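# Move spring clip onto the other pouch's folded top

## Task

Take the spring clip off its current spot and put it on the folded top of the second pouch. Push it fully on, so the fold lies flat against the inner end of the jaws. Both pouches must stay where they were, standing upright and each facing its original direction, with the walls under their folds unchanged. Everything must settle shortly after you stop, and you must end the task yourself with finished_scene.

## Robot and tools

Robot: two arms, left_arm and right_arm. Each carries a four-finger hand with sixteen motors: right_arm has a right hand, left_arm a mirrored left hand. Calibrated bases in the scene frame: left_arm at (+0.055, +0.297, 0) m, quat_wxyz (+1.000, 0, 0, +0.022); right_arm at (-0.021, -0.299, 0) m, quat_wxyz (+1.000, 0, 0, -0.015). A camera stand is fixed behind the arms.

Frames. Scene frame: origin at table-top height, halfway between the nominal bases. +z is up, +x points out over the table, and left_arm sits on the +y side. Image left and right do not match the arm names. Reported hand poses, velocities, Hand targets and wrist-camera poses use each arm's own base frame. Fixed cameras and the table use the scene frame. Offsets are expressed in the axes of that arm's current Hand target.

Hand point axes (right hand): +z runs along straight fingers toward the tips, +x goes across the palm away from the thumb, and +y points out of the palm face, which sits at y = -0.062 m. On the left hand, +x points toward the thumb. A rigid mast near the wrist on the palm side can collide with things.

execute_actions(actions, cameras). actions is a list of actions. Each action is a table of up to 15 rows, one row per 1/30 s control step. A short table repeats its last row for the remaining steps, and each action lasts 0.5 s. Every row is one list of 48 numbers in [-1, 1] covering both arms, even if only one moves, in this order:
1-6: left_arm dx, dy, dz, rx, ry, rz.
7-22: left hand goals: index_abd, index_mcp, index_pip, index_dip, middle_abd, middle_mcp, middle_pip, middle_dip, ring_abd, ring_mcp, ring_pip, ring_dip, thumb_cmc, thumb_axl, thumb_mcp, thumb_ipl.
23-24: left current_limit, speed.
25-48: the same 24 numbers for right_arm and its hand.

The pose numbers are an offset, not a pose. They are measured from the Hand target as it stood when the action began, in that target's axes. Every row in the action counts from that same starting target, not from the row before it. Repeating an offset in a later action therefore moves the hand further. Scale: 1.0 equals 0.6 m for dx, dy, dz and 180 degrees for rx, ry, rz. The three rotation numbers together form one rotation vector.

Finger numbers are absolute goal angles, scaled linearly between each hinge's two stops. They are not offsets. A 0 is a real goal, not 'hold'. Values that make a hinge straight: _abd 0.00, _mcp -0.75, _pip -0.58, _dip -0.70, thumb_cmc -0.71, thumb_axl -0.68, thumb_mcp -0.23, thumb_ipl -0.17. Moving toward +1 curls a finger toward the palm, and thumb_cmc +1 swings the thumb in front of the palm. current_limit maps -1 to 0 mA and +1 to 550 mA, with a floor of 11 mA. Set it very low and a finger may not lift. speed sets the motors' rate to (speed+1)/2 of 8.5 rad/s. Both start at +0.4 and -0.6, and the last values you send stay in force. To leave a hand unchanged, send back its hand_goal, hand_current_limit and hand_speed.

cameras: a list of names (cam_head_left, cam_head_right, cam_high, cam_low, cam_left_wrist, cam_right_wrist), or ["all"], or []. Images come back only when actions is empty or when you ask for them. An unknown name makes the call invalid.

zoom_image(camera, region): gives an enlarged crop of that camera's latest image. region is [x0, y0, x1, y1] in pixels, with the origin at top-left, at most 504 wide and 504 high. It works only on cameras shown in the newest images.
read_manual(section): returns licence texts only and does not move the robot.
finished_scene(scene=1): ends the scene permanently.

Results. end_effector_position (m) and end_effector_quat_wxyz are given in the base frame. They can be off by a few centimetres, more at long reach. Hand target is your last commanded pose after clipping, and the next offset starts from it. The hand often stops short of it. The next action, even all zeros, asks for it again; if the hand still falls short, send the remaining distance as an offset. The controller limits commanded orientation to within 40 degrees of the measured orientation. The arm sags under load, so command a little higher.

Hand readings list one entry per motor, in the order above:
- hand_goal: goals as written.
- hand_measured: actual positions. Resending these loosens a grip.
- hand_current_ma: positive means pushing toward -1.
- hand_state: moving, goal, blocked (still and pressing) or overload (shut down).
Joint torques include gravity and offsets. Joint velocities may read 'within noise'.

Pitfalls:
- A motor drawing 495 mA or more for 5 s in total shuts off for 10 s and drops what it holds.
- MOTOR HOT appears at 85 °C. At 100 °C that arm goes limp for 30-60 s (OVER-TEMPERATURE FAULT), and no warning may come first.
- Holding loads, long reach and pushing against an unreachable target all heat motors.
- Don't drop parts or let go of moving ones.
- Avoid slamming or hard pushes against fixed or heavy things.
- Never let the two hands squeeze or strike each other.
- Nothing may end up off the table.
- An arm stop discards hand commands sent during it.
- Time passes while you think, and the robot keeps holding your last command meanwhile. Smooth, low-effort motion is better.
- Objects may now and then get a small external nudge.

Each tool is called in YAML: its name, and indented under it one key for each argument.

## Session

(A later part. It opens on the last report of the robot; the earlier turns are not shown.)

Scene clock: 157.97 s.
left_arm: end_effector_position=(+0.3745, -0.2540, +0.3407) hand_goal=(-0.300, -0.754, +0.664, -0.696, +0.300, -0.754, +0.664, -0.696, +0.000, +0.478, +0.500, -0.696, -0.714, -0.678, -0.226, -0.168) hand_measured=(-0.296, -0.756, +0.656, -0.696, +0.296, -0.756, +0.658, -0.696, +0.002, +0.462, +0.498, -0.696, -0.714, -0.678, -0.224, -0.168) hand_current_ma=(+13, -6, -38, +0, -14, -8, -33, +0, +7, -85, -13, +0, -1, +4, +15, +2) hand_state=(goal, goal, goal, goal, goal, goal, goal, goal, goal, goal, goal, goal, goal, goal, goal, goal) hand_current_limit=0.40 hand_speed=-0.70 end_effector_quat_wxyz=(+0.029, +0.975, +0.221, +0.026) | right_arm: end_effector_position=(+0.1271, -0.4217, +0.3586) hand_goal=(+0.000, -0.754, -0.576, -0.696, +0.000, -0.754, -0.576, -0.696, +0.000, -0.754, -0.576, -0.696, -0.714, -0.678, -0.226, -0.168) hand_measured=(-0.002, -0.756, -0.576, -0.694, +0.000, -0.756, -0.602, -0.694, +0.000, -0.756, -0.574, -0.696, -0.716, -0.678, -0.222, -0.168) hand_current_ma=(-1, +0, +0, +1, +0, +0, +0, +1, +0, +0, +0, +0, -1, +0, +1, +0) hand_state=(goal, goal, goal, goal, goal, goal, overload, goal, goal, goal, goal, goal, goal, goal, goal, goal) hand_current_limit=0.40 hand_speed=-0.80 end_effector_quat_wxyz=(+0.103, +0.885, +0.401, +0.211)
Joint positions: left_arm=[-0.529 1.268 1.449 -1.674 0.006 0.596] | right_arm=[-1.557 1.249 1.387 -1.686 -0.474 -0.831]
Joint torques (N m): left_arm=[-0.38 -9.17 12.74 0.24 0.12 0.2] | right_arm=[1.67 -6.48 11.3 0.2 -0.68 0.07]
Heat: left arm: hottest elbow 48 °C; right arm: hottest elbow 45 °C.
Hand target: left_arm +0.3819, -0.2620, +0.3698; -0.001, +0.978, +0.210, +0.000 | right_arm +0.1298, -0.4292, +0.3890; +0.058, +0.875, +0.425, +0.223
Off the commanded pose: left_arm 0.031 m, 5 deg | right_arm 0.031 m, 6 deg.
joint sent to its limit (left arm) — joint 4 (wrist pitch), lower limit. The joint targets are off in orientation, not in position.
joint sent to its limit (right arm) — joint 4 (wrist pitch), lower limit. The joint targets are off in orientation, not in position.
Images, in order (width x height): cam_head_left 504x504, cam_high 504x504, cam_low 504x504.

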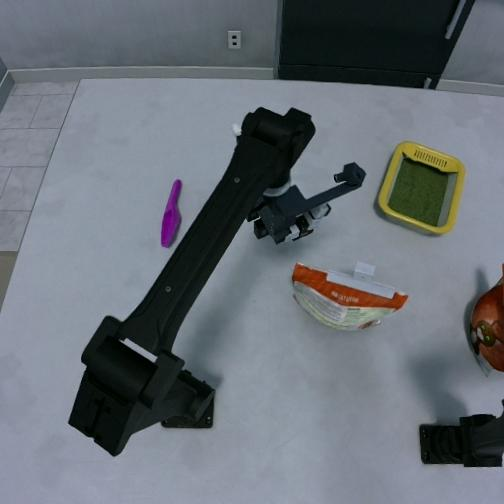

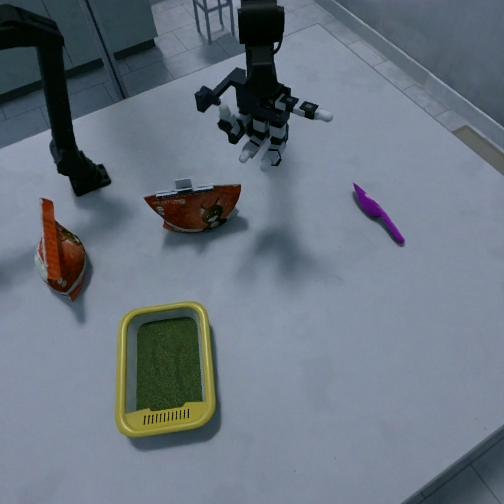

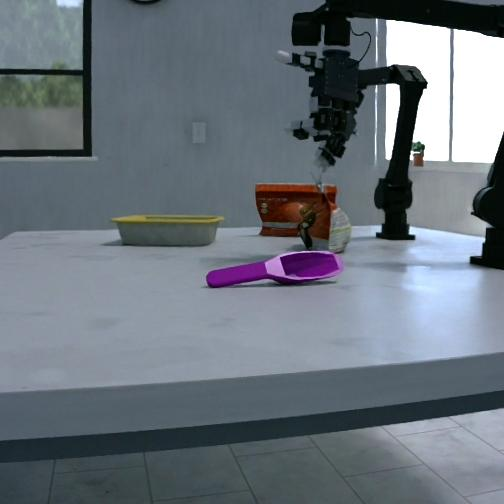

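execute_actions:
  actions:
    - [[-0.1325,0.064,0.0092,0,0,0.1301,-0.3,-0.754,0.664,-0.696,0.3,-0.754,0.664,-0.696,0,0.479,0.5,-0.696,-0.714,-0.678,-0.226,-0.168,0.4,-0.7,0,0,0,0,0,0,0,-0.754,-0.576,-0.696,0,-0.754,-0.576,-0.696,0,-0.754,-0.576,-0.696,-0.714,-0.678,-0.226,-0.168,0.4,-0.8]]
    - [[-0.1155,0.0827,0.0092,0,0,0.1301,-0.3,-0.754,0.664,-0.696,0.3,-0.754,0.664,-0.696,0,0.479,0.5,-0.696,-0.714,-0.678,-0.226,-0.168,0.4,-0.7,0,0,0,0,0,0,0,-0.754,-0.576,-0.696,0,-0.754,-0.576,-0.696,0,-0.754,-0.576,-0.696,-0.714,-0.678,-0.226,-0.168,0.4,-0.8]]
  cameras: ["cam_high","cam_head_left","cam_low","cam_left_wrist","cam_right_wrist"]

Scene clock: 159.80 s.
left_arm: end_effector_position=(+0.2519, -0.3705, +0.3318) hand_goal=(-0.300, -0.754, +0.664, -0.696, +0.300, -0.754, +0.664, -0.696, +0.000, +0.478, +0.500, -0.696, -0.714, -0.678, -0.226, -0.168) hand_measured=(-0.296, -0.756, +0.656, -0.696, +0.296, -0.756, +0.658, -0.696, +0.002, +0.462, +0.498, -0.696, -0.714, -0.678, -0.224, -0.168) hand_current_ma=(+13, -6, -37, +0, -14, -8, -33, +0, +7, -85, -13, +0, -3, +4, +15, +2) hand_state=(goal, goal, goal, goal, goal, goal, goal, goal, goal, goal, goal, goal, goal, goal, goal, goal) hand_current_limit=0.40 hand_speed=-0.70 end_effector_quat_wxyz=(+0.022, +0.982, -0.184, +0.018) | right_arm: end_effector_position=(+0.1271, -0.4217, +0.3586) hand_goal=(+0.000, -0.754, -0.576, -0.696, +0.000, -0.754, -0.576, -0.696, +0.000, -0.754, -0.576, -0.696, -0.714, -0.678, -0.226, -0.168) hand_measured=(-0.002, -0.756, -0.576, -0.694, +0.000, -0.756, -0.602, -0.694, +0.000, -0.756, -0.574, -0.696, -0.716, -0.678, -0.222, -0.168) hand_current_ma=(-1, +0, +0, +1, +0, +0, +0, +1, +0, +0, +0, +0, -1, +0, +1, +0) hand_state=(goal, goal, goal, goal, goal, goal, overload, goal, goal, goal, goal, goal, goal, goal, goal, goal) hand_current_limit=0.40 hand_speed=-0.80 end_effector_quat_wxyz=(+0.103, +0.885, +0.401, +0.211)
Joint positions: left_arm=[-0.817 1.322 1.481 -1.674 0.015 1.124] | right_arm=[-1.557 1.249 1.387 -1.686 -0.474 -0.831]
Joint torques (N m): left_arm=[-0.67 -9.76 12.71 0.14 0.22 0.18] | right_arm=[1.32 -6.89 11.12 0.25 -0.72 0.08]
Heat: left arm: hottest elbow 48 °C; right arm: hottest elbow 45 °C.
Hand target: left_arm +0.2566, -0.3803, +0.3586; +0.000, +0.981, -0.196, +0.000 | right_arm +0.1298, -0.4292, +0.3890; +0.058, +0.875, +0.425, +0.223
Off the commanded pose: left_arm 0.029 m, 4 deg | right_arm 0.031 m, 6 deg.
joint sent to its limit (left arm) — joint 4 (wrist pitch), lower limit. The joint targets are off in orientation, not in position.
joint sent to its limit (right arm) — joint 4 (wrist pitch), lower limit. The joint targets are off in orientation, not in position.
Images, in order (width x height): cam_head_left 504x504, cam_high 504x504, cam_low 504x504, cam_left_wrist 504x504, cam_right_wrist 504x504.

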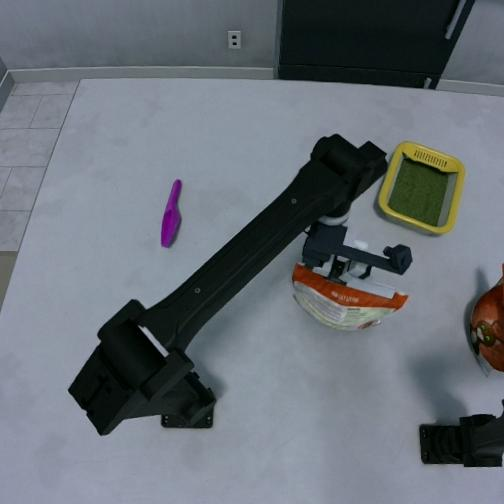

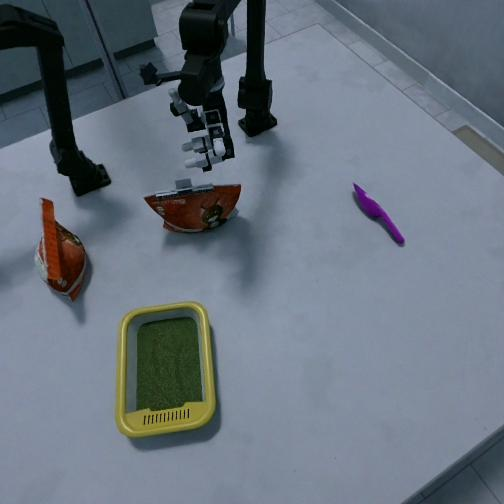

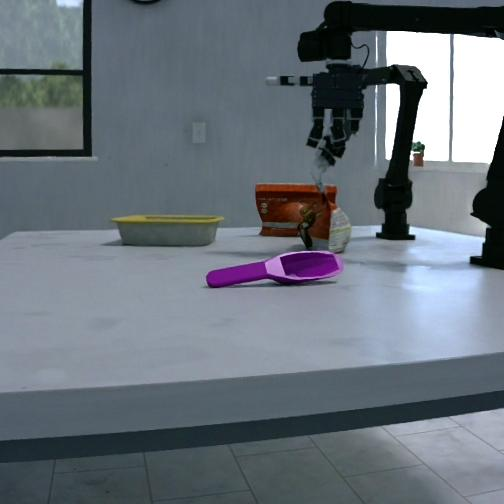

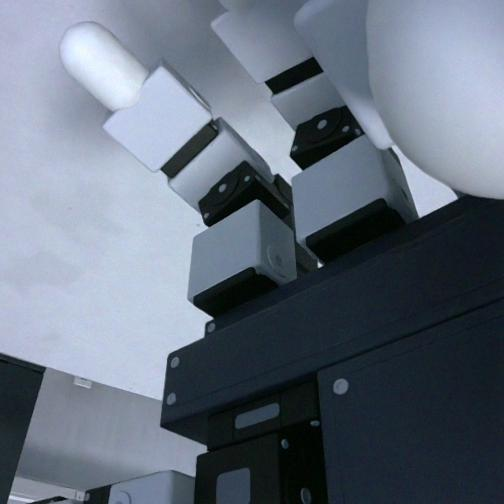

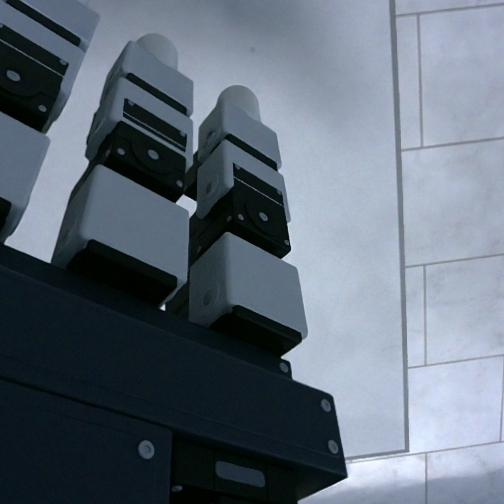

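zoom_image:
  camera: "cam_low"
  region: [265, 60, 375, 250]

zoom_image:
  camera: "cam_high"
  region: [130, 80, 270, 240]

zoom_image:
  camera: "cam_head_left"
  region: [280, 190, 430, 340]

Scaled by 2.653 from the camera's 504x504 image, which has a finer 720x720 frame.

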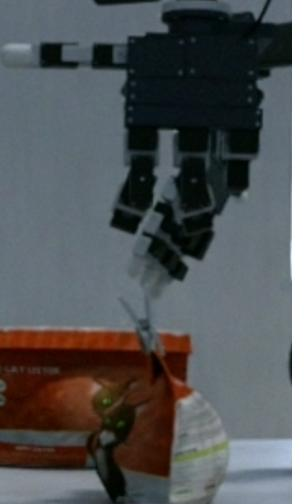

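Scaled by 3.150 from the camera's 504x504 image, which has a finer 720x720 frame.

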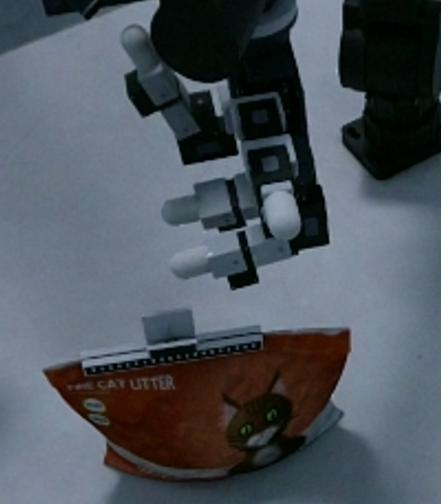

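Scaled by 3.360 from the camera's 504x504 image, which has a finer 720x720 frame.

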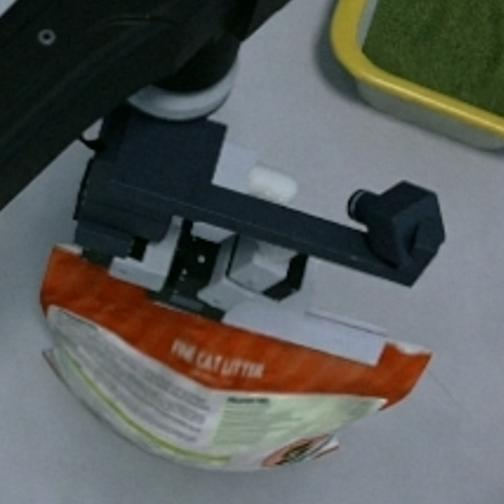

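execute_actions:
  actions:
    - [[0,0,0.055,0,0,0,-0.3,-0.754,0.664,-0.696,0.3,-0.754,0.664,-0.696,0,0.479,0.5,-0.696,-0.714,-0.678,-0.226,-0.168,0.4,-0.7,0,0,0,0,0,0,0,-0.754,-0.576,-0.696,0,-0.754,-0.576,-0.696,0,-0.754,-0.576,-0.696,-0.714,-0.678,-0.226,-0.168,0.4,-0.8]]
    - [[0,0,0.055,0,0,0,-0.3,-0.754,0.664,-0.696,0.3,-0.754,0.664,-0.696,0,0.479,0.5,-0.696,-0.714,-0.678,-0.226,-0.168,0.4,-0.7,0,0,0,0,0,0,0,-0.754,-0.576,-0.696,0,-0.754,-0.576,-0.696,0,-0.754,-0.576,-0.696,-0.714,-0.678,-0.226,-0.168,0.4,-0.8]]
  cameras: ["cam_high","cam_head_left","cam_low"]

Scene clock: 161.60 s.
left_arm: end_effector_position=(+0.2599, -0.3760, +0.2971) hand_goal=(-0.300, -0.754, +0.664, -0.696, +0.300, -0.754, +0.664, -0.696, +0.000, +0.478, +0.500, -0.696, -0.714, -0.678, -0.226, -0.168) hand_measured=(-0.296, -0.756, +0.656, -0.696, +0.296, -0.756, +0.658, -0.696, +0.002, +0.462, +0.498, -0.696, -0.714, -0.678, -0.224, -0.168) hand_current_ma=(+13, -6, -37, +0, -14, -8, -33, +0, +7, -85, -13, +0, -3, +4, +15, +2) hand_state=(goal, goal, goal, goal, goal, goal, goal, goal, goal, goal, goal, goal, goal, goal, goal, goal) hand_current_limit=0.40 hand_speed=-0.70 end_effector_quat_wxyz=(+0.001, +0.983, -0.184, -0.002) | right_arm: end_effector_position=(+0.1271, -0.4217, +0.3586) hand_goal=(+0.000, -0.754, -0.576, -0.696, +0.000, -0.754, -0.576, -0.696, +0.000, -0.754, -0.576, -0.696, -0.714, -0.678, -0.226, -0.168) hand_measured=(-0.002, -0.756, -0.576, -0.694, +0.000, -0.756, -0.602, -0.694, +0.000, -0.756, -0.574, -0.696, -0.716, -0.678, -0.222, -0.168) hand_current_ma=(-1, +0, +0, +1, +0, +0, +0, +1, +0, +0, +0, +0, -1, +0, +1, +0) hand_state=(goal, goal, goal, goal, goal, goal, overload, goal, goal, goal, goal, goal, goal, goal, goal, goal) hand_current_limit=0.40 hand_speed=-0.80 end_effector_quat_wxyz=(+0.103, +0.885, +0.401, +0.211)
Joint positions: left_arm=[-0.817 1.375 1.452 -1.65 0.003 1.124] | right_arm=[-1.557 1.249 1.387 -1.686 -0.474 -0.831]
Joint torques (N m): left_arm=[-1.26 -10.52 7.27 0.77 0 0.16] | right_arm=[1.9 -6.89 11.3 0.42 -0.7 0.05]
Heat: left arm: hottest elbow 48 °C; right arm: hottest elbow 45 °C.
Hand target: left_arm +0.2565, -0.3802, +0.2928; +0.000, +0.981, -0.196, +0.000 | right_arm +0.1298, -0.4292, +0.3890; +0.058, +0.875, +0.425, +0.223
Off the commanded pose: left_arm 0.007 m, 1 deg | right_arm 0.031 m, 6 deg.
joint sent to its limit (right arm) — joint 4 (wrist pitch), lower limit. The joint targets are off in orientation, not in position.
Images, in order (width x height): cam_head_left 504x504, cam_high 504x504, cam_low 504x504.

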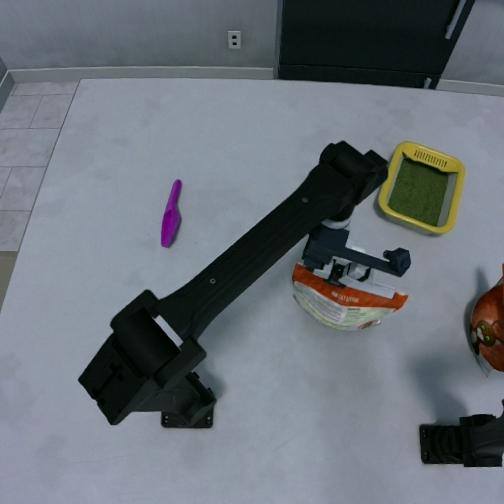

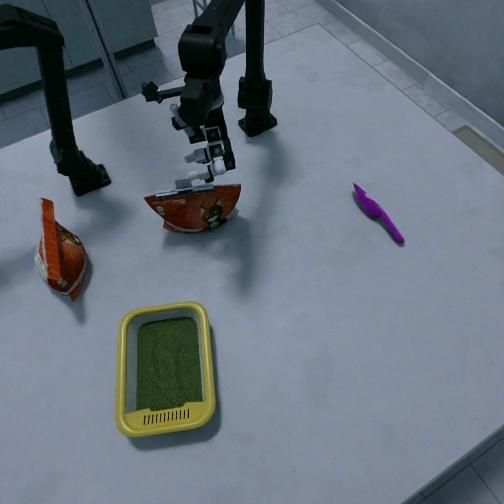

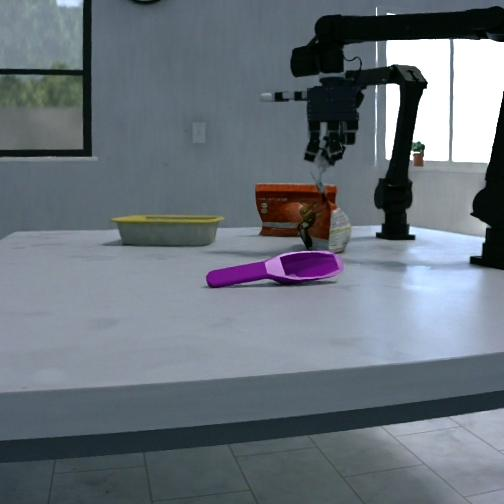

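zoom_image:
  camera: "cam_low"
  region: [285, 110, 355, 200]

zoom_image:
  camera: "cam_high"
  region: [130, 100, 260, 240]

zoom_image:
  camera: "cam_head_left"
  region: [290, 220, 420, 340]

Scaled by 5.600 from the camera's 504x504 image, which has a finer 720x720 frame.

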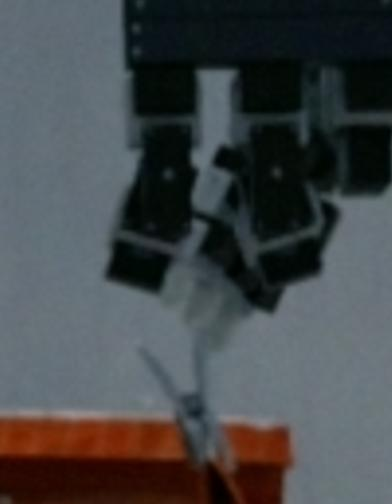

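Scaled by 3.600 from the camera's 504x504 image, which has a finer 720x720 frame.

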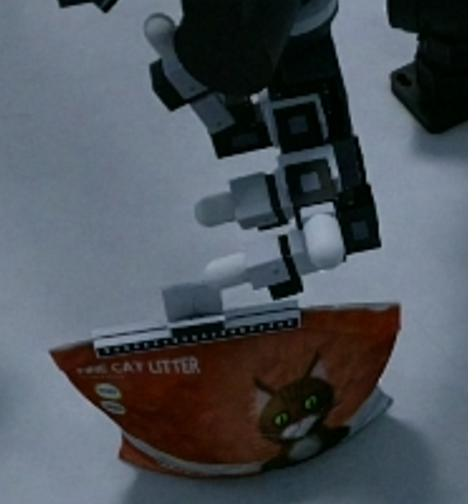

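Scaled by 3.877 from the camera's 504x504 image, which has a finer 720x720 frame.

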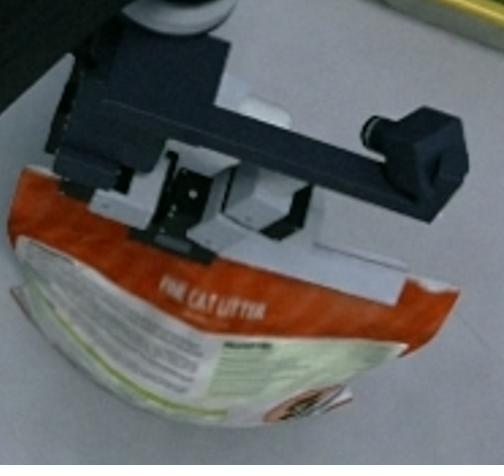

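execute_actions:
  actions:
    - [[0.0333,0.0325,0,0,0,0,-0.3,-0.754,0.664,-0.696,0.3,-0.754,0.664,-0.696,0,0.479,0.5,-0.696,-0.714,-0.678,-0.226,-0.168,0.4,-0.7,0,0,0,0,0,0,0,-0.754,-0.576,-0.696,0,-0.754,-0.576,-0.696,0,-0.754,-0.576,-0.696,-0.714,-0.678,-0.226,-0.168,0.4,-0.8]]
  cameras: ["cam_high","cam_head_left","cam_low"]

zoom_image:
  camera: "cam_low"
  region: [285, 110, 355, 200]

zoom_image:
  camera: "cam_high"
  region: [150, 110, 230, 210]

Scene clock: 164.17 s.
left_arm: end_effector_position=(+0.2602, -0.3908, +0.2641) hand_goal=(-0.300, -0.754, +0.664, -0.696, +0.300, -0.754, +0.664, -0.696, +0.000, +0.478, +0.500, -0.696, -0.714, -0.678, -0.226, -0.168) hand_measured=(-0.300, -0.754, +0.664, -0.696, +0.296, -0.756, +0.658, -0.696, +0.002, +0.462, +0.498, -0.696, -0.714, -0.678, -0.224, -0.168) hand_current_ma=(+4, +1, +0, +3, -14, -8, -33, +0, +7, -84, -13, +0, -3, +4, +15, +2) hand_state=(goal, goal, goal, goal, goal, goal, goal, goal, goal, goal, goal, goal, goal, goal, goal, goal) hand_current_limit=0.40 hand_speed=-0.70 end_effector_quat_wxyz=(-0.021, +0.980, -0.195, -0.030) | right_arm: end_effector_position=(+0.1271, -0.4217, +0.3586) hand_goal=(+0.000, -0.754, -0.576, -0.696, +0.000, -0.754, -0.576, -0.696, +0.000, -0.754, -0.576, -0.696, -0.714, -0.678, -0.226, -0.168) hand_measured=(-0.002, -0.756, -0.576, -0.694, +0.000, -0.756, -0.602, -0.694, +0.000, -0.756, -0.574, -0.696, -0.716, -0.678, -0.222, -0.168) hand_current_ma=(-1, +0, +0, +1, +0, +0, +0, +1, +0, +0, +0, +0, -1, +0, +1, +0) hand_state=(goal, goal, goal, goal, goal, goal, overload, goal, goal, goal, goal, goal, goal, goal, goal, goal) hand_current_limit=0.40 hand_speed=-0.80 end_effector_quat_wxyz=(+0.103, +0.885, +0.401, +0.211)
Joint positions: left_arm=[-0.839 1.45 1.452 -1.645 0.002 1.124] | right_arm=[-1.557 1.249 1.387 -1.686 -0.474 -0.831]
Joint torques (N m): left_arm=[-1.08 -12.45 12.25 0.38 0.11 -0.03] | right_arm=[1.49 -6.53 11.44 0.21 -0.61 0.05]
Heat: left arm: hottest elbow 48 °C; right arm: hottest elbow 46 °C.
Hand target: left_arm +0.2675, -0.4058, +0.2927; +0.000, +0.981, -0.196, +0.000 | right_arm +0.1298, -0.4292, +0.3890; +0.058, +0.875, +0.425, +0.223
Off the commanded pose: left_arm 0.033 m, 4 deg | right_arm 0.031 m, 6 deg.
joint sent to its limit (right arm) — joint 4 (wrist pitch), lower limit. The joint targets are off in orientation, not in position.
Images, in order (width x height): cam_head_left 504x504, cam_high 504x504, cam_low 504x504.

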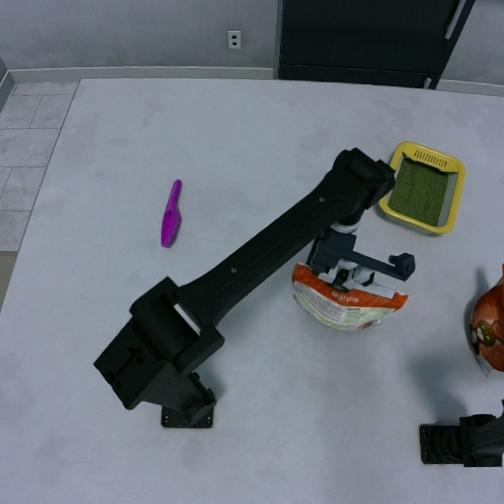

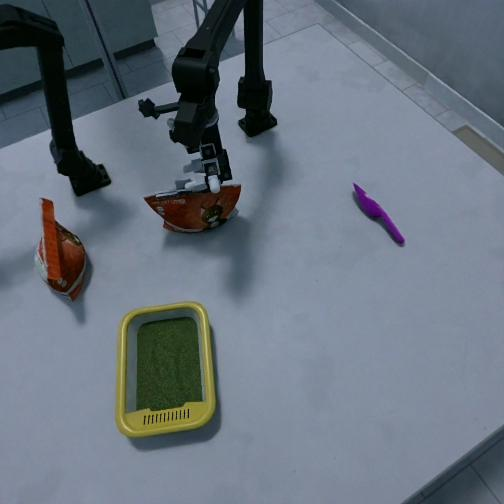

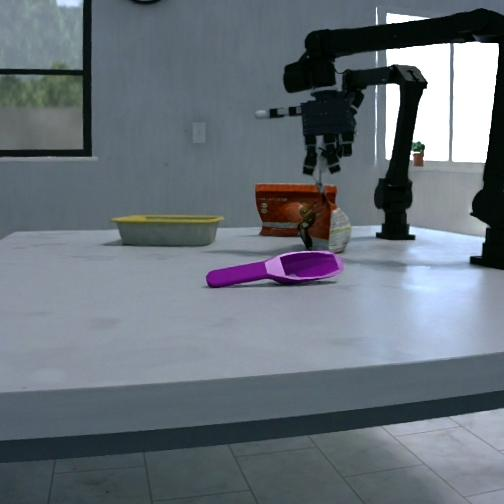

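Scaled by 5.600 from the camera's 504x504 image, which has a finer 720x720 frame.

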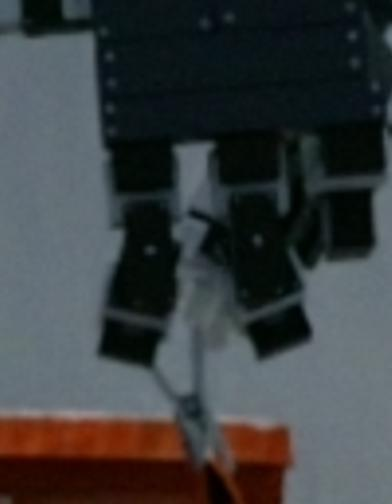

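Scaled by 5.040 from the camera's 504x504 image, which has a finer 720x720 frame.

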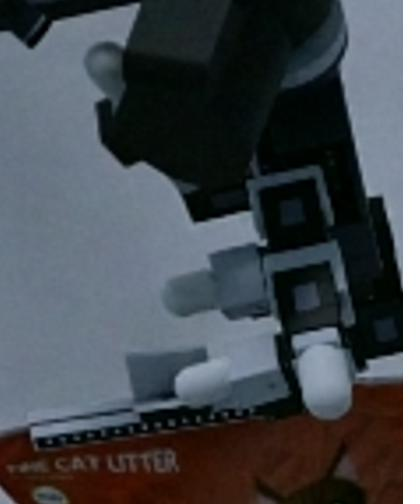

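execute_actions:
  actions:
    - [[0.012,0.014,0,0,0,0,-0.3,-0.754,0.664,-0.696,0.3,-0.754,0.664,-0.696,0,0.479,0.5,-0.696,-0.714,-0.678,-0.226,-0.168,0.4,-0.7,0,0,0,0,0,0,0,-0.754,-0.576,-0.696,0,-0.754,-0.576,-0.696,0,-0.754,-0.576,-0.696,-0.714,-0.678,-0.226,-0.168,0.4,-0.8]]
  cameras: ["cam_high","cam_head_left","cam_low"]

zoom_image:
  camera: "cam_low"
  region: [285, 110, 355, 200]

zoom_image:
  camera: "cam_high"
  region: [150, 110, 230, 210]

Scene clock: 165.60 s.
left_arm: end_effector_position=(+0.2626, -0.3992, +0.2697) hand_goal=(-0.300, -0.754, +0.664, -0.696, +0.300, -0.754, +0.664, -0.696, +0.000, +0.478, +0.500, -0.696, -0.714, -0.678, -0.226, -0.168) hand_measured=(-0.300, -0.754, +0.664, -0.696, +0.296, -0.756, +0.658, -0.696, +0.002, +0.462, +0.498, -0.696, -0.714, -0.678, -0.224, -0.168) hand_current_ma=(+4, +1, +0, +3, -14, -8, -33, +0, +7, -84, -13, +0, -3, +4, +15, +2) hand_state=(goal, goal, goal, goal, goal, goal, goal, goal, goal, goal, goal, goal, goal, goal, goal, goal) hand_current_limit=0.40 hand_speed=-0.70 end_effector_quat_wxyz=(-0.017, +0.980, -0.198, -0.024) | right_arm: end_effector_position=(+0.1271, -0.4217, +0.3586) hand_goal=(+0.000, -0.754, -0.576, -0.696, +0.000, -0.754, -0.576, -0.696, +0.000, -0.754, -0.576, -0.696, -0.714, -0.678, -0.226, -0.168) hand_measured=(-0.002, -0.756, -0.576, -0.694, +0.000, -0.756, -0.602, -0.694, +0.000, -0.756, -0.574, -0.696, -0.716, -0.678, -0.222, -0.168) hand_current_ma=(-1, +0, +0, +1, +0, +0, +0, +1, +0, +0, +0, +0, -1, +0, +1, +0) hand_state=(goal, goal, goal, goal, goal, goal, overload, goal, goal, goal, goal, goal, goal, goal, goal, goal) hand_current_limit=0.40 hand_speed=-0.80 end_effector_quat_wxyz=(+0.103, +0.885, +0.401, +0.211)
Joint positions: left_arm=[-0.847 1.463 1.478 -1.645 0.002 1.122] | right_arm=[-1.557 1.249 1.387 -1.686 -0.474 -0.831]
Joint torques (N m): left_arm=[-1.2 -11.52 12.3 0.35 0.11 -0.12] | right_arm=[1.9 -6.53 11.32 0.36 -0.69 0.06]
Heat: left arm: hottest elbow 48 °C; right arm: hottest elbow 46 °C.
Hand target: left_arm +0.2708, -0.4164, +0.2926; +0.000, +0.981, -0.196, -0.001 | right_arm +0.1298, -0.4292, +0.3890; +0.058, +0.875, +0.425, +0.223
Off the commanded pose: left_arm 0.030 m, 3 deg | right_arm 0.031 m, 6 deg.
joint sent to its limit (right arm) — joint 4 (wrist pitch), lower limit. The joint targets are off in orientation, not in position.
Images, in order (width x height): cam_head_left 504x504, cam_high 504x504, cam_low 504x504.

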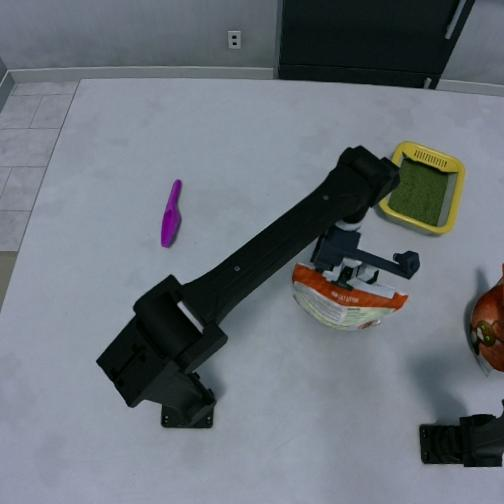

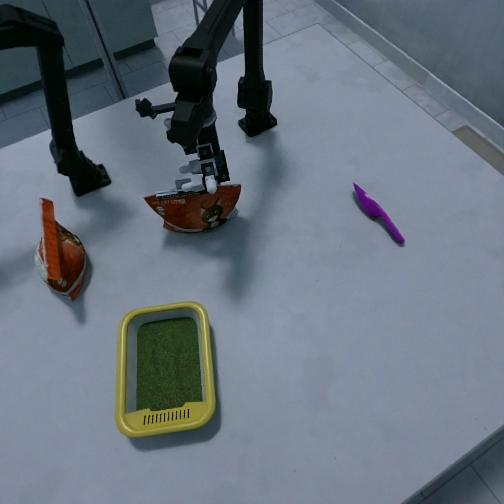

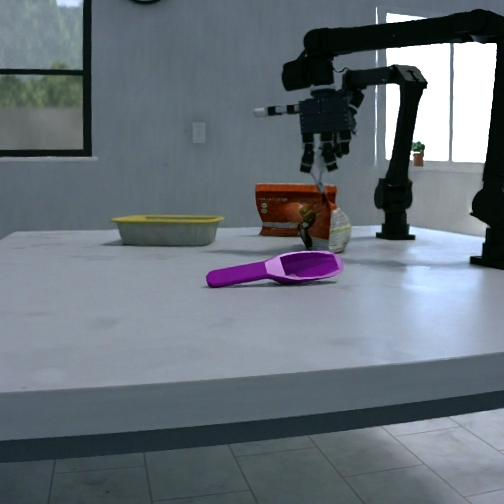

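Scaled by 5.600 from the camera's 504x504 image, which has a finer 720x720 frame.

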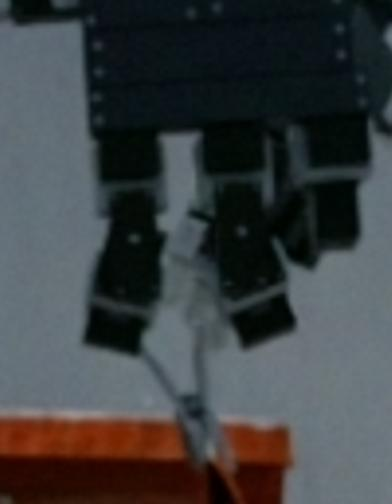

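Scaled by 5.040 from the camera's 504x504 image, which has a finer 720x720 frame.

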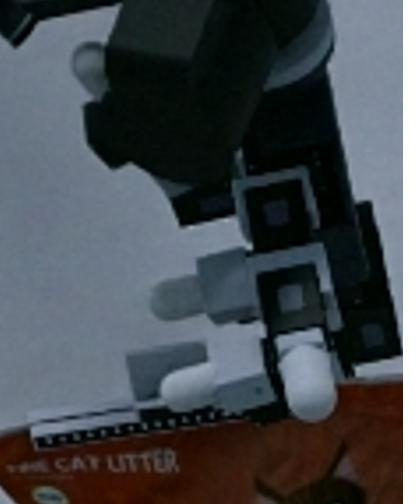

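execute_actions:
  actions:
    - [[-0.004,-0.002,0.041,0,0,0,-0.3,-0.754,0.664,-0.696,0.3,-0.754,0.664,-0.696,0,0.479,0.5,-0.696,-0.714,-0.678,-0.226,-0.168,0.4,-0.7,0,0,0,0,0,0,0,-0.754,-0.576,-0.696,0,-0.754,-0.576,-0.696,0,-0.754,-0.576,-0.696,-0.714,-0.678,-0.226,-0.168,0.4,-0.8]]
  cameras: ["cam_high","cam_low"]

zoom_image:
  camera: "cam_low"
  region: [285, 110, 355, 200]

zoom_image:
  camera: "cam_high"
  region: [150, 110, 230, 210]

Scene clock: 166.70 s.
left_arm: end_effector_position=(+0.2719, -0.4091, +0.2722) hand_goal=(-0.300, -0.754, +0.664, -0.696, +0.300, -0.754, +0.664, -0.696, +0.000, +0.478, +0.500, -0.696, -0.714, -0.678, -0.226, -0.168) hand_measured=(-0.300, -0.754, +0.664, -0.696, +0.296, -0.762, +0.658, -0.696, +0.002, +0.462, +0.498, -0.696, -0.714, -0.678, -0.224, -0.168) hand_current_ma=(+4, +1, +0, +3, -14, -36, -33, +0, +7, -84, -13, +0, -3, +4, +15, +2) hand_state=(goal, goal, goal, goal, goal, goal, goal, goal, goal, goal, goal, goal, goal, goal, goal, goal) hand_current_limit=0.40 hand_speed=-0.70 end_effector_quat_wxyz=(-0.002, +0.980, -0.198, -0.002) | right_arm: end_effector_position=(+0.1271, -0.4217, +0.3586) hand_goal=(+0.000, -0.754, -0.576, -0.696, +0.000, -0.754, -0.576, -0.696, +0.000, -0.754, -0.576, -0.696, -0.714, -0.678, -0.226, -0.168) hand_measured=(-0.002, -0.756, -0.576, -0.694, +0.000, -0.756, -0.602, -0.694, +0.000, -0.756, -0.574, -0.696, -0.716, -0.678, -0.222, -0.168) hand_current_ma=(-1, +0, +0, +1, +0, +0, +0, +1, +0, +0, +0, +0, -1, +0, +1, +0) hand_state=(goal, goal, goal, goal, goal, goal, overload, goal, goal, goal, goal, goal, goal, goal, goal, goal) hand_current_limit=0.40 hand_speed=-0.80 end_effector_quat_wxyz=(+0.103, +0.885, +0.401, +0.211)
Joint positions: left_arm=[-0.847 1.463 1.478 -1.591 0 1.121] | right_arm=[-1.557 1.249 1.387 -1.686 -0.474 -0.831]
Joint torques (N m): left_arm=[-1.26 -12.1 7.05 0.88 0.14 -0.12] | right_arm=[1.49 -6.71 11.33 0.38 -0.7 0.06]
Heat: left arm: hottest elbow 48 °C; right arm: hottest elbow 46 °C.
Hand target: left_arm +0.2690, -0.4143, +0.2679; -0.001, +0.981, -0.196, -0.001 | right_arm +0.1298, -0.4292, +0.3890; +0.058, +0.875, +0.425, +0.223
Off the commanded pose: left_arm 0.007 m, 0 deg | right_arm 0.031 m, 6 deg.
joint sent to its limit (right arm) — joint 4 (wrist pitch), lower limit. The joint targets are off in orientation, not in position.
Images, in order (width x height): cam_high 504x504, cam_low 504x504.

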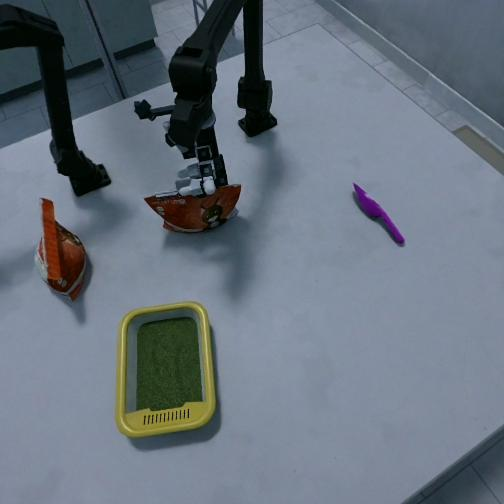

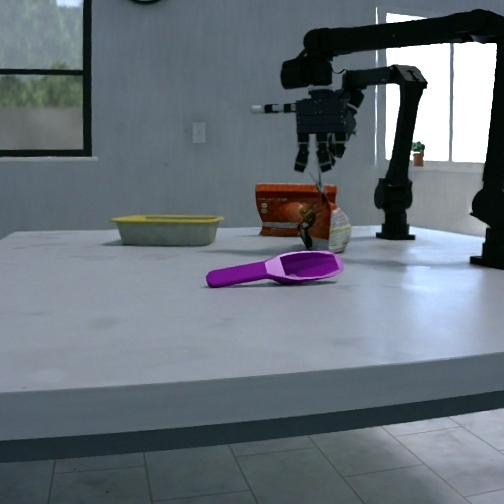

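Scaled by 5.600 from the camera's 504x504 image, which has a finer 720x720 frame.

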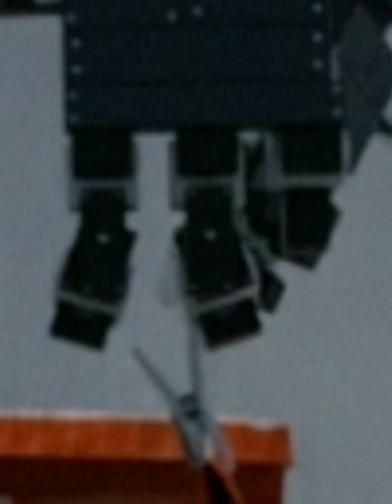

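Scaled by 5.040 from the camera's 504x504 image, which has a finer 720x720 frame.

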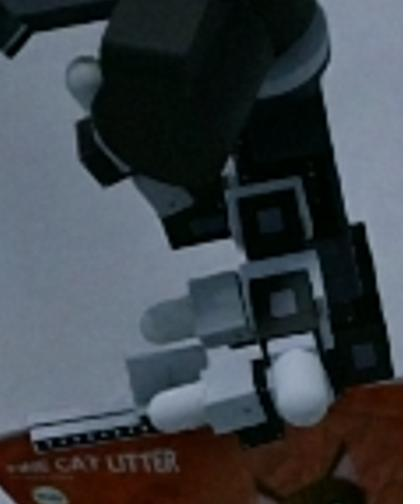

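execute_actions:
  actions:
    - [[-0.0075,0.001,0.024,0,0,0,-0.3,-0.754,0.664,-0.696,0.3,-0.754,0.664,-0.696,0,0.479,0.5,-0.696,-0.714,-0.678,-0.226,-0.168,0.4,-0.7,0,0,0,0,0,0,0,-0.754,-0.576,-0.696,0,-0.754,-0.576,-0.696,0,-0.754,-0.576,-0.696,-0.714,-0.678,-0.226,-0.168,0.4,-0.8]]
  cameras: ["cam_high","cam_low"]

zoom_image:
  camera: "cam_low"
  region: [285, 110, 355, 200]

zoom_image:
  camera: "cam_high"
  region: [150, 110, 230, 210]

Scene clock: 167.63 s.
left_arm: end_effector_position=(+0.2697, -0.4064, +0.2523) hand_goal=(-0.300, -0.754, +0.664, -0.696, +0.300, -0.754, +0.664, -0.696, +0.000, +0.478, +0.500, -0.696, -0.714, -0.678, -0.226, -0.168) hand_measured=(-0.300, -0.754, +0.664, -0.696, +0.296, -0.764, +0.660, -0.696, +0.002, +0.462, +0.498, -0.696, -0.714, -0.678, -0.224, -0.168) hand_current_ma=(+4, +1, +0, +3, -14, -50, -19, +0, +7, -84, -13, +0, -3, +4, +15, +2) hand_state=(goal, goal, goal, goal, goal, goal, goal, goal, goal, goal, goal, goal, goal, goal, goal, goal) hand_current_limit=0.40 hand_speed=-0.70 end_effector_quat_wxyz=(-0.007, +0.981, -0.195, -0.007) | right_arm: end_effector_position=(+0.1271, -0.4217, +0.3586) hand_goal=(+0.000, -0.754, -0.576, -0.696, +0.000, -0.754, -0.576, -0.696, +0.000, -0.754, -0.576, -0.696, -0.714, -0.678, -0.226, -0.168) hand_measured=(-0.002, -0.756, -0.576, -0.694, +0.000, -0.756, -0.602, -0.694, +0.000, -0.756, -0.574, -0.696, -0.716, -0.678, -0.222, -0.168) hand_current_ma=(-1, +0, +0, +1, +0, +0, +0, +1, +0, +0, +0, +0, -1, +0, +1, +0) hand_state=(goal, goal, goal, goal, goal, goal, overload, goal, goal, goal, goal, goal, goal, goal, goal, goal) hand_current_limit=0.40 hand_speed=-0.80 end_effector_quat_wxyz=(+0.103, +0.885, +0.401, +0.211)
Joint positions: left_arm=[-0.848 1.462 1.427 -1.555 -0.002 1.115] | right_arm=[-1.557 1.249 1.387 -1.686 -0.474 -0.831]
Joint torques (N m): left_arm=[-1.61 -12.63 7.3 0.88 0.21 -0.11] | right_arm=[1.44 -6.71 11.17 0.34 -0.65 0.04]
Heat: left arm: hottest elbow 48 °C; right arm: hottest elbow 46 °C.
Hand target: left_arm +0.2647, -0.4130, +0.2536; -0.001, +0.981, -0.196, -0.001 | right_arm +0.1298, -0.4292, +0.3890; +0.058, +0.875, +0.425, +0.223
Off the commanded pose: left_arm 0.008 m, 1 deg | right_arm 0.031 m, 6 deg.
joint sent to its limit (right arm) — joint 4 (wrist pitch), lower limit. The joint targets are off in orientation, not in position.
Images, in order (width x height): cam_high 504x504, cam_low 504x504.

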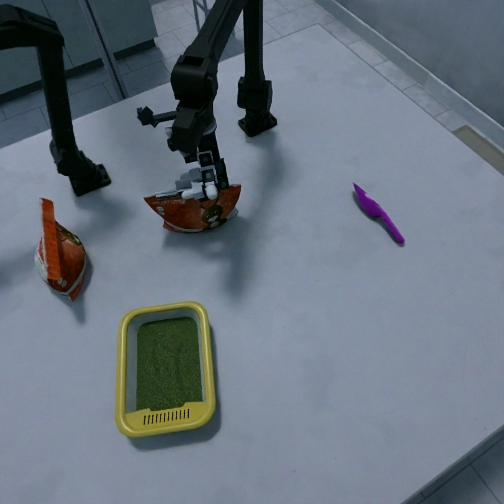

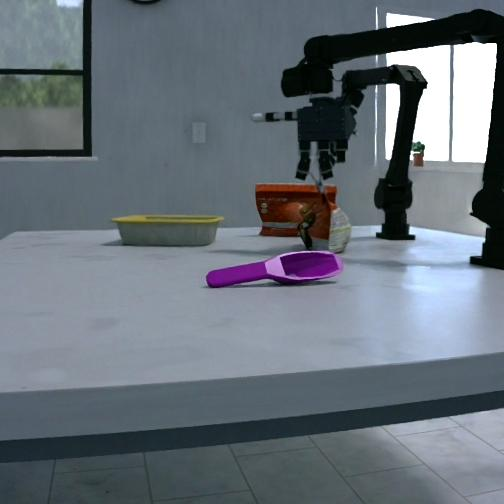

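Scaled by 5.600 from the camera's 504x504 image, which has a finer 720x720 frame.

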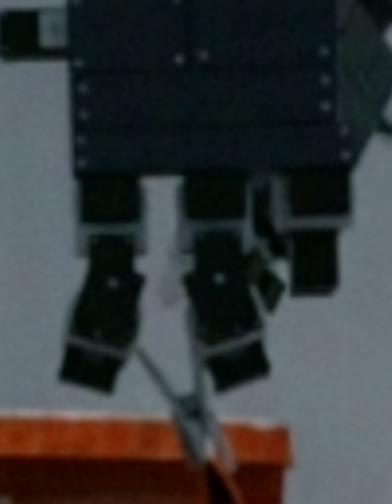

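Scaled by 5.040 from the camera's 504x504 image, which has a finer 720x720 frame.

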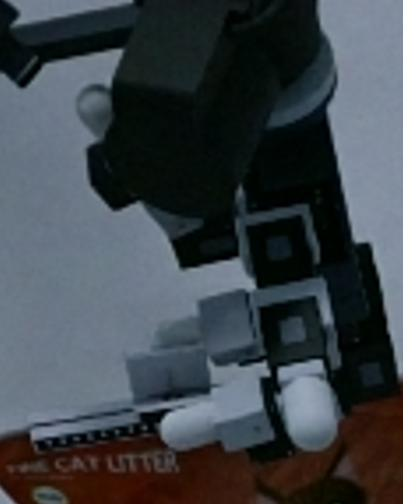

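execute_actions:
  actions:
    - [[0.002,0.012,0.022,0,0,0,-0.3,-0.754,0.664,-0.696,0.3,-0.754,0.664,-0.696,0,0.479,0.5,-0.696,-0.714,-0.678,-0.226,-0.168,0.4,-0.7,0,0,0,0,0,0,0,-0.754,-0.576,-0.696,0,-0.754,-0.576,-0.696,0,-0.754,-0.576,-0.696,-0.714,-0.678,-0.226,-0.168,0.4,-0.8]]
  cameras: ["cam_high","cam_low","cam_head_left"]

zoom_image:
  camera: "cam_low"
  region: [285, 110, 355, 200]

zoom_image:
  camera: "cam_high"
  region: [150, 110, 230, 210]

zoom_image:
  camera: "cam_head_left"
  region: [300, 220, 400, 320]

Scene clock: 169.00 s.
left_arm: end_effector_position=(+0.2698, -0.4107, +0.2448) hand_goal=(-0.300, -0.754, +0.664, -0.696, +0.300, -0.754, +0.664, -0.696, +0.000, +0.478, +0.500, -0.696, -0.714, -0.678, -0.226, -0.168) hand_measured=(-0.300, -0.758, +0.664, -0.696, +0.300, -0.768, +0.666, -0.694, +0.002, +0.462, +0.498, -0.696, -0.714, -0.678, -0.224, -0.168) hand_current_ma=(-1, -18, -3, +3, -2, -68, +7, +9, +7, -84, -13, +0, -3, +4, +15, +2) hand_state=(goal, goal, goal, goal, goal, goal, goal, goal, goal, goal, goal, goal, goal, goal, goal, goal) hand_current_limit=0.40 hand_speed=-0.70 end_effector_quat_wxyz=(-0.005, +0.981, -0.192, +0.000) | right_arm: end_effector_position=(+0.1271, -0.4217, +0.3586) hand_goal=(+0.000, -0.754, -0.576, -0.696, +0.000, -0.754, -0.576, -0.696, +0.000, -0.754, -0.576, -0.696, -0.714, -0.678, -0.226, -0.168) hand_measured=(-0.002, -0.756, -0.576, -0.694, +0.000, -0.756, -0.602, -0.694, +0.000, -0.756, -0.574, -0.696, -0.716, -0.678, -0.222, -0.168) hand_current_ma=(-1, +0, +0, +1, +0, +0, +0, +1, +0, +0, +0, +0, -1, +0, +1, +0) hand_state=(goal, goal, goal, goal, goal, goal, overload, goal, goal, goal, goal, goal, goal, goal, goal, goal) hand_current_limit=0.40 hand_speed=-0.80 end_effector_quat_wxyz=(+0.103, +0.885, +0.401, +0.211)
Joint positions: left_arm=[-0.858 1.462 1.407 -1.521 -0.008 1.099] | right_arm=[-1.557 1.249 1.387 -1.686 -0.474 -0.831]
Joint torques (N m): left_arm=[-1.85 -11.69 7.28 0.91 0.44 -0.05] | right_arm=[1.55 -6.59 11.18 0.31 -0.65 0.08]
Heat: left arm: hottest elbow 48 °C; right arm: hottest elbow 46 °C.
Hand target: left_arm +0.2630, -0.4202, +0.2404; +0.000, +0.981, -0.196, -0.001 | right_arm +0.1298, -0.4292, +0.3890; +0.058, +0.875, +0.425, +0.223
Off the commanded pose: left_arm 0.012 m, 1 deg | right_arm 0.031 m, 6 deg.
joint sent to its limit (right arm) — joint 4 (wrist pitch), lower limit. The joint targets are off in orientation, not in position.
Images, in order (width x height): cam_head_left 504x504, cam_high 504x504, cam_low 504x504.

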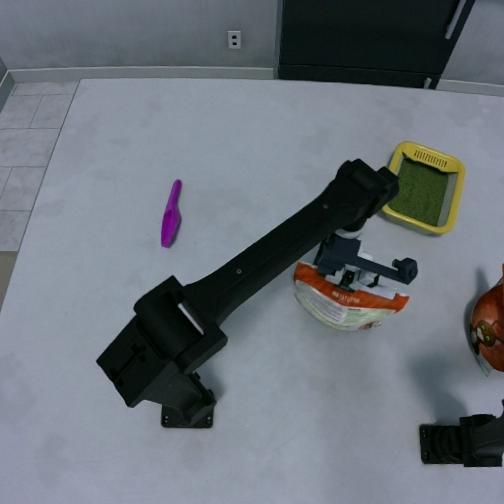

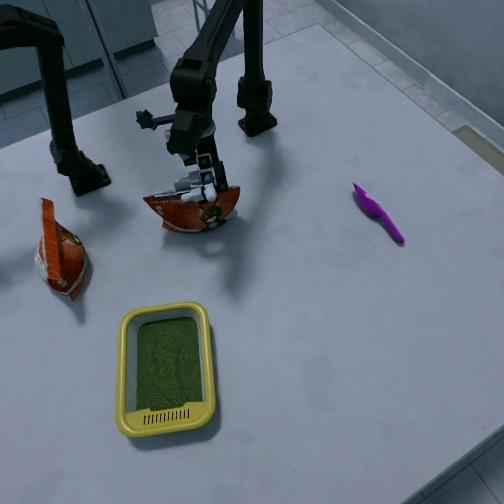

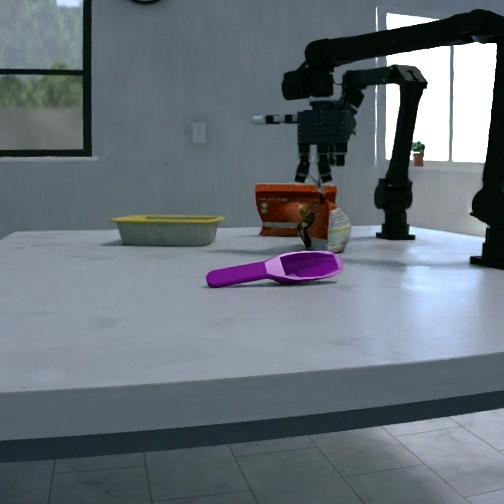

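Scaled by 5.600 from the camera's 504x504 image, which has a finer 720x720 frame.

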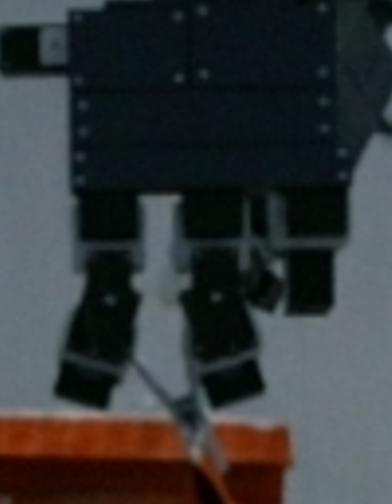

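Scaled by 5.040 from the camera's 504x504 image, which has a finer 720x720 frame.

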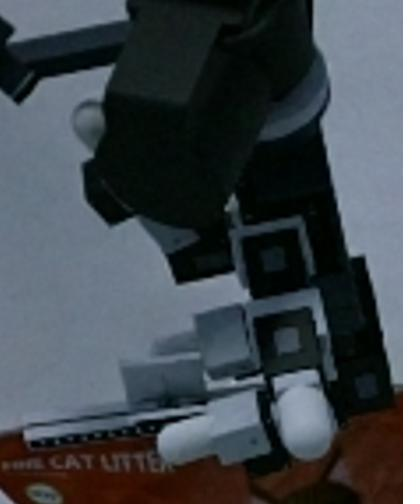

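Scaled by 5.040 from the camera's 504x504 image, which has a finer 720x720 frame.

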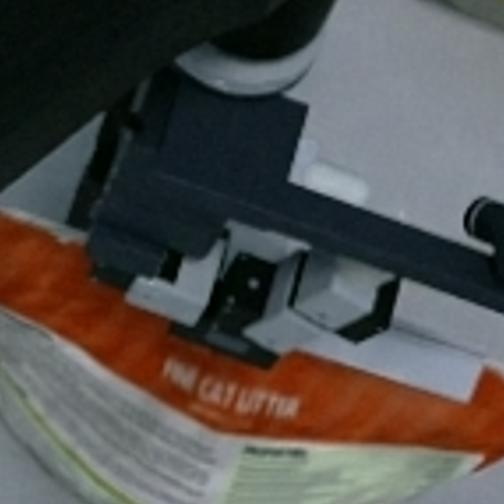

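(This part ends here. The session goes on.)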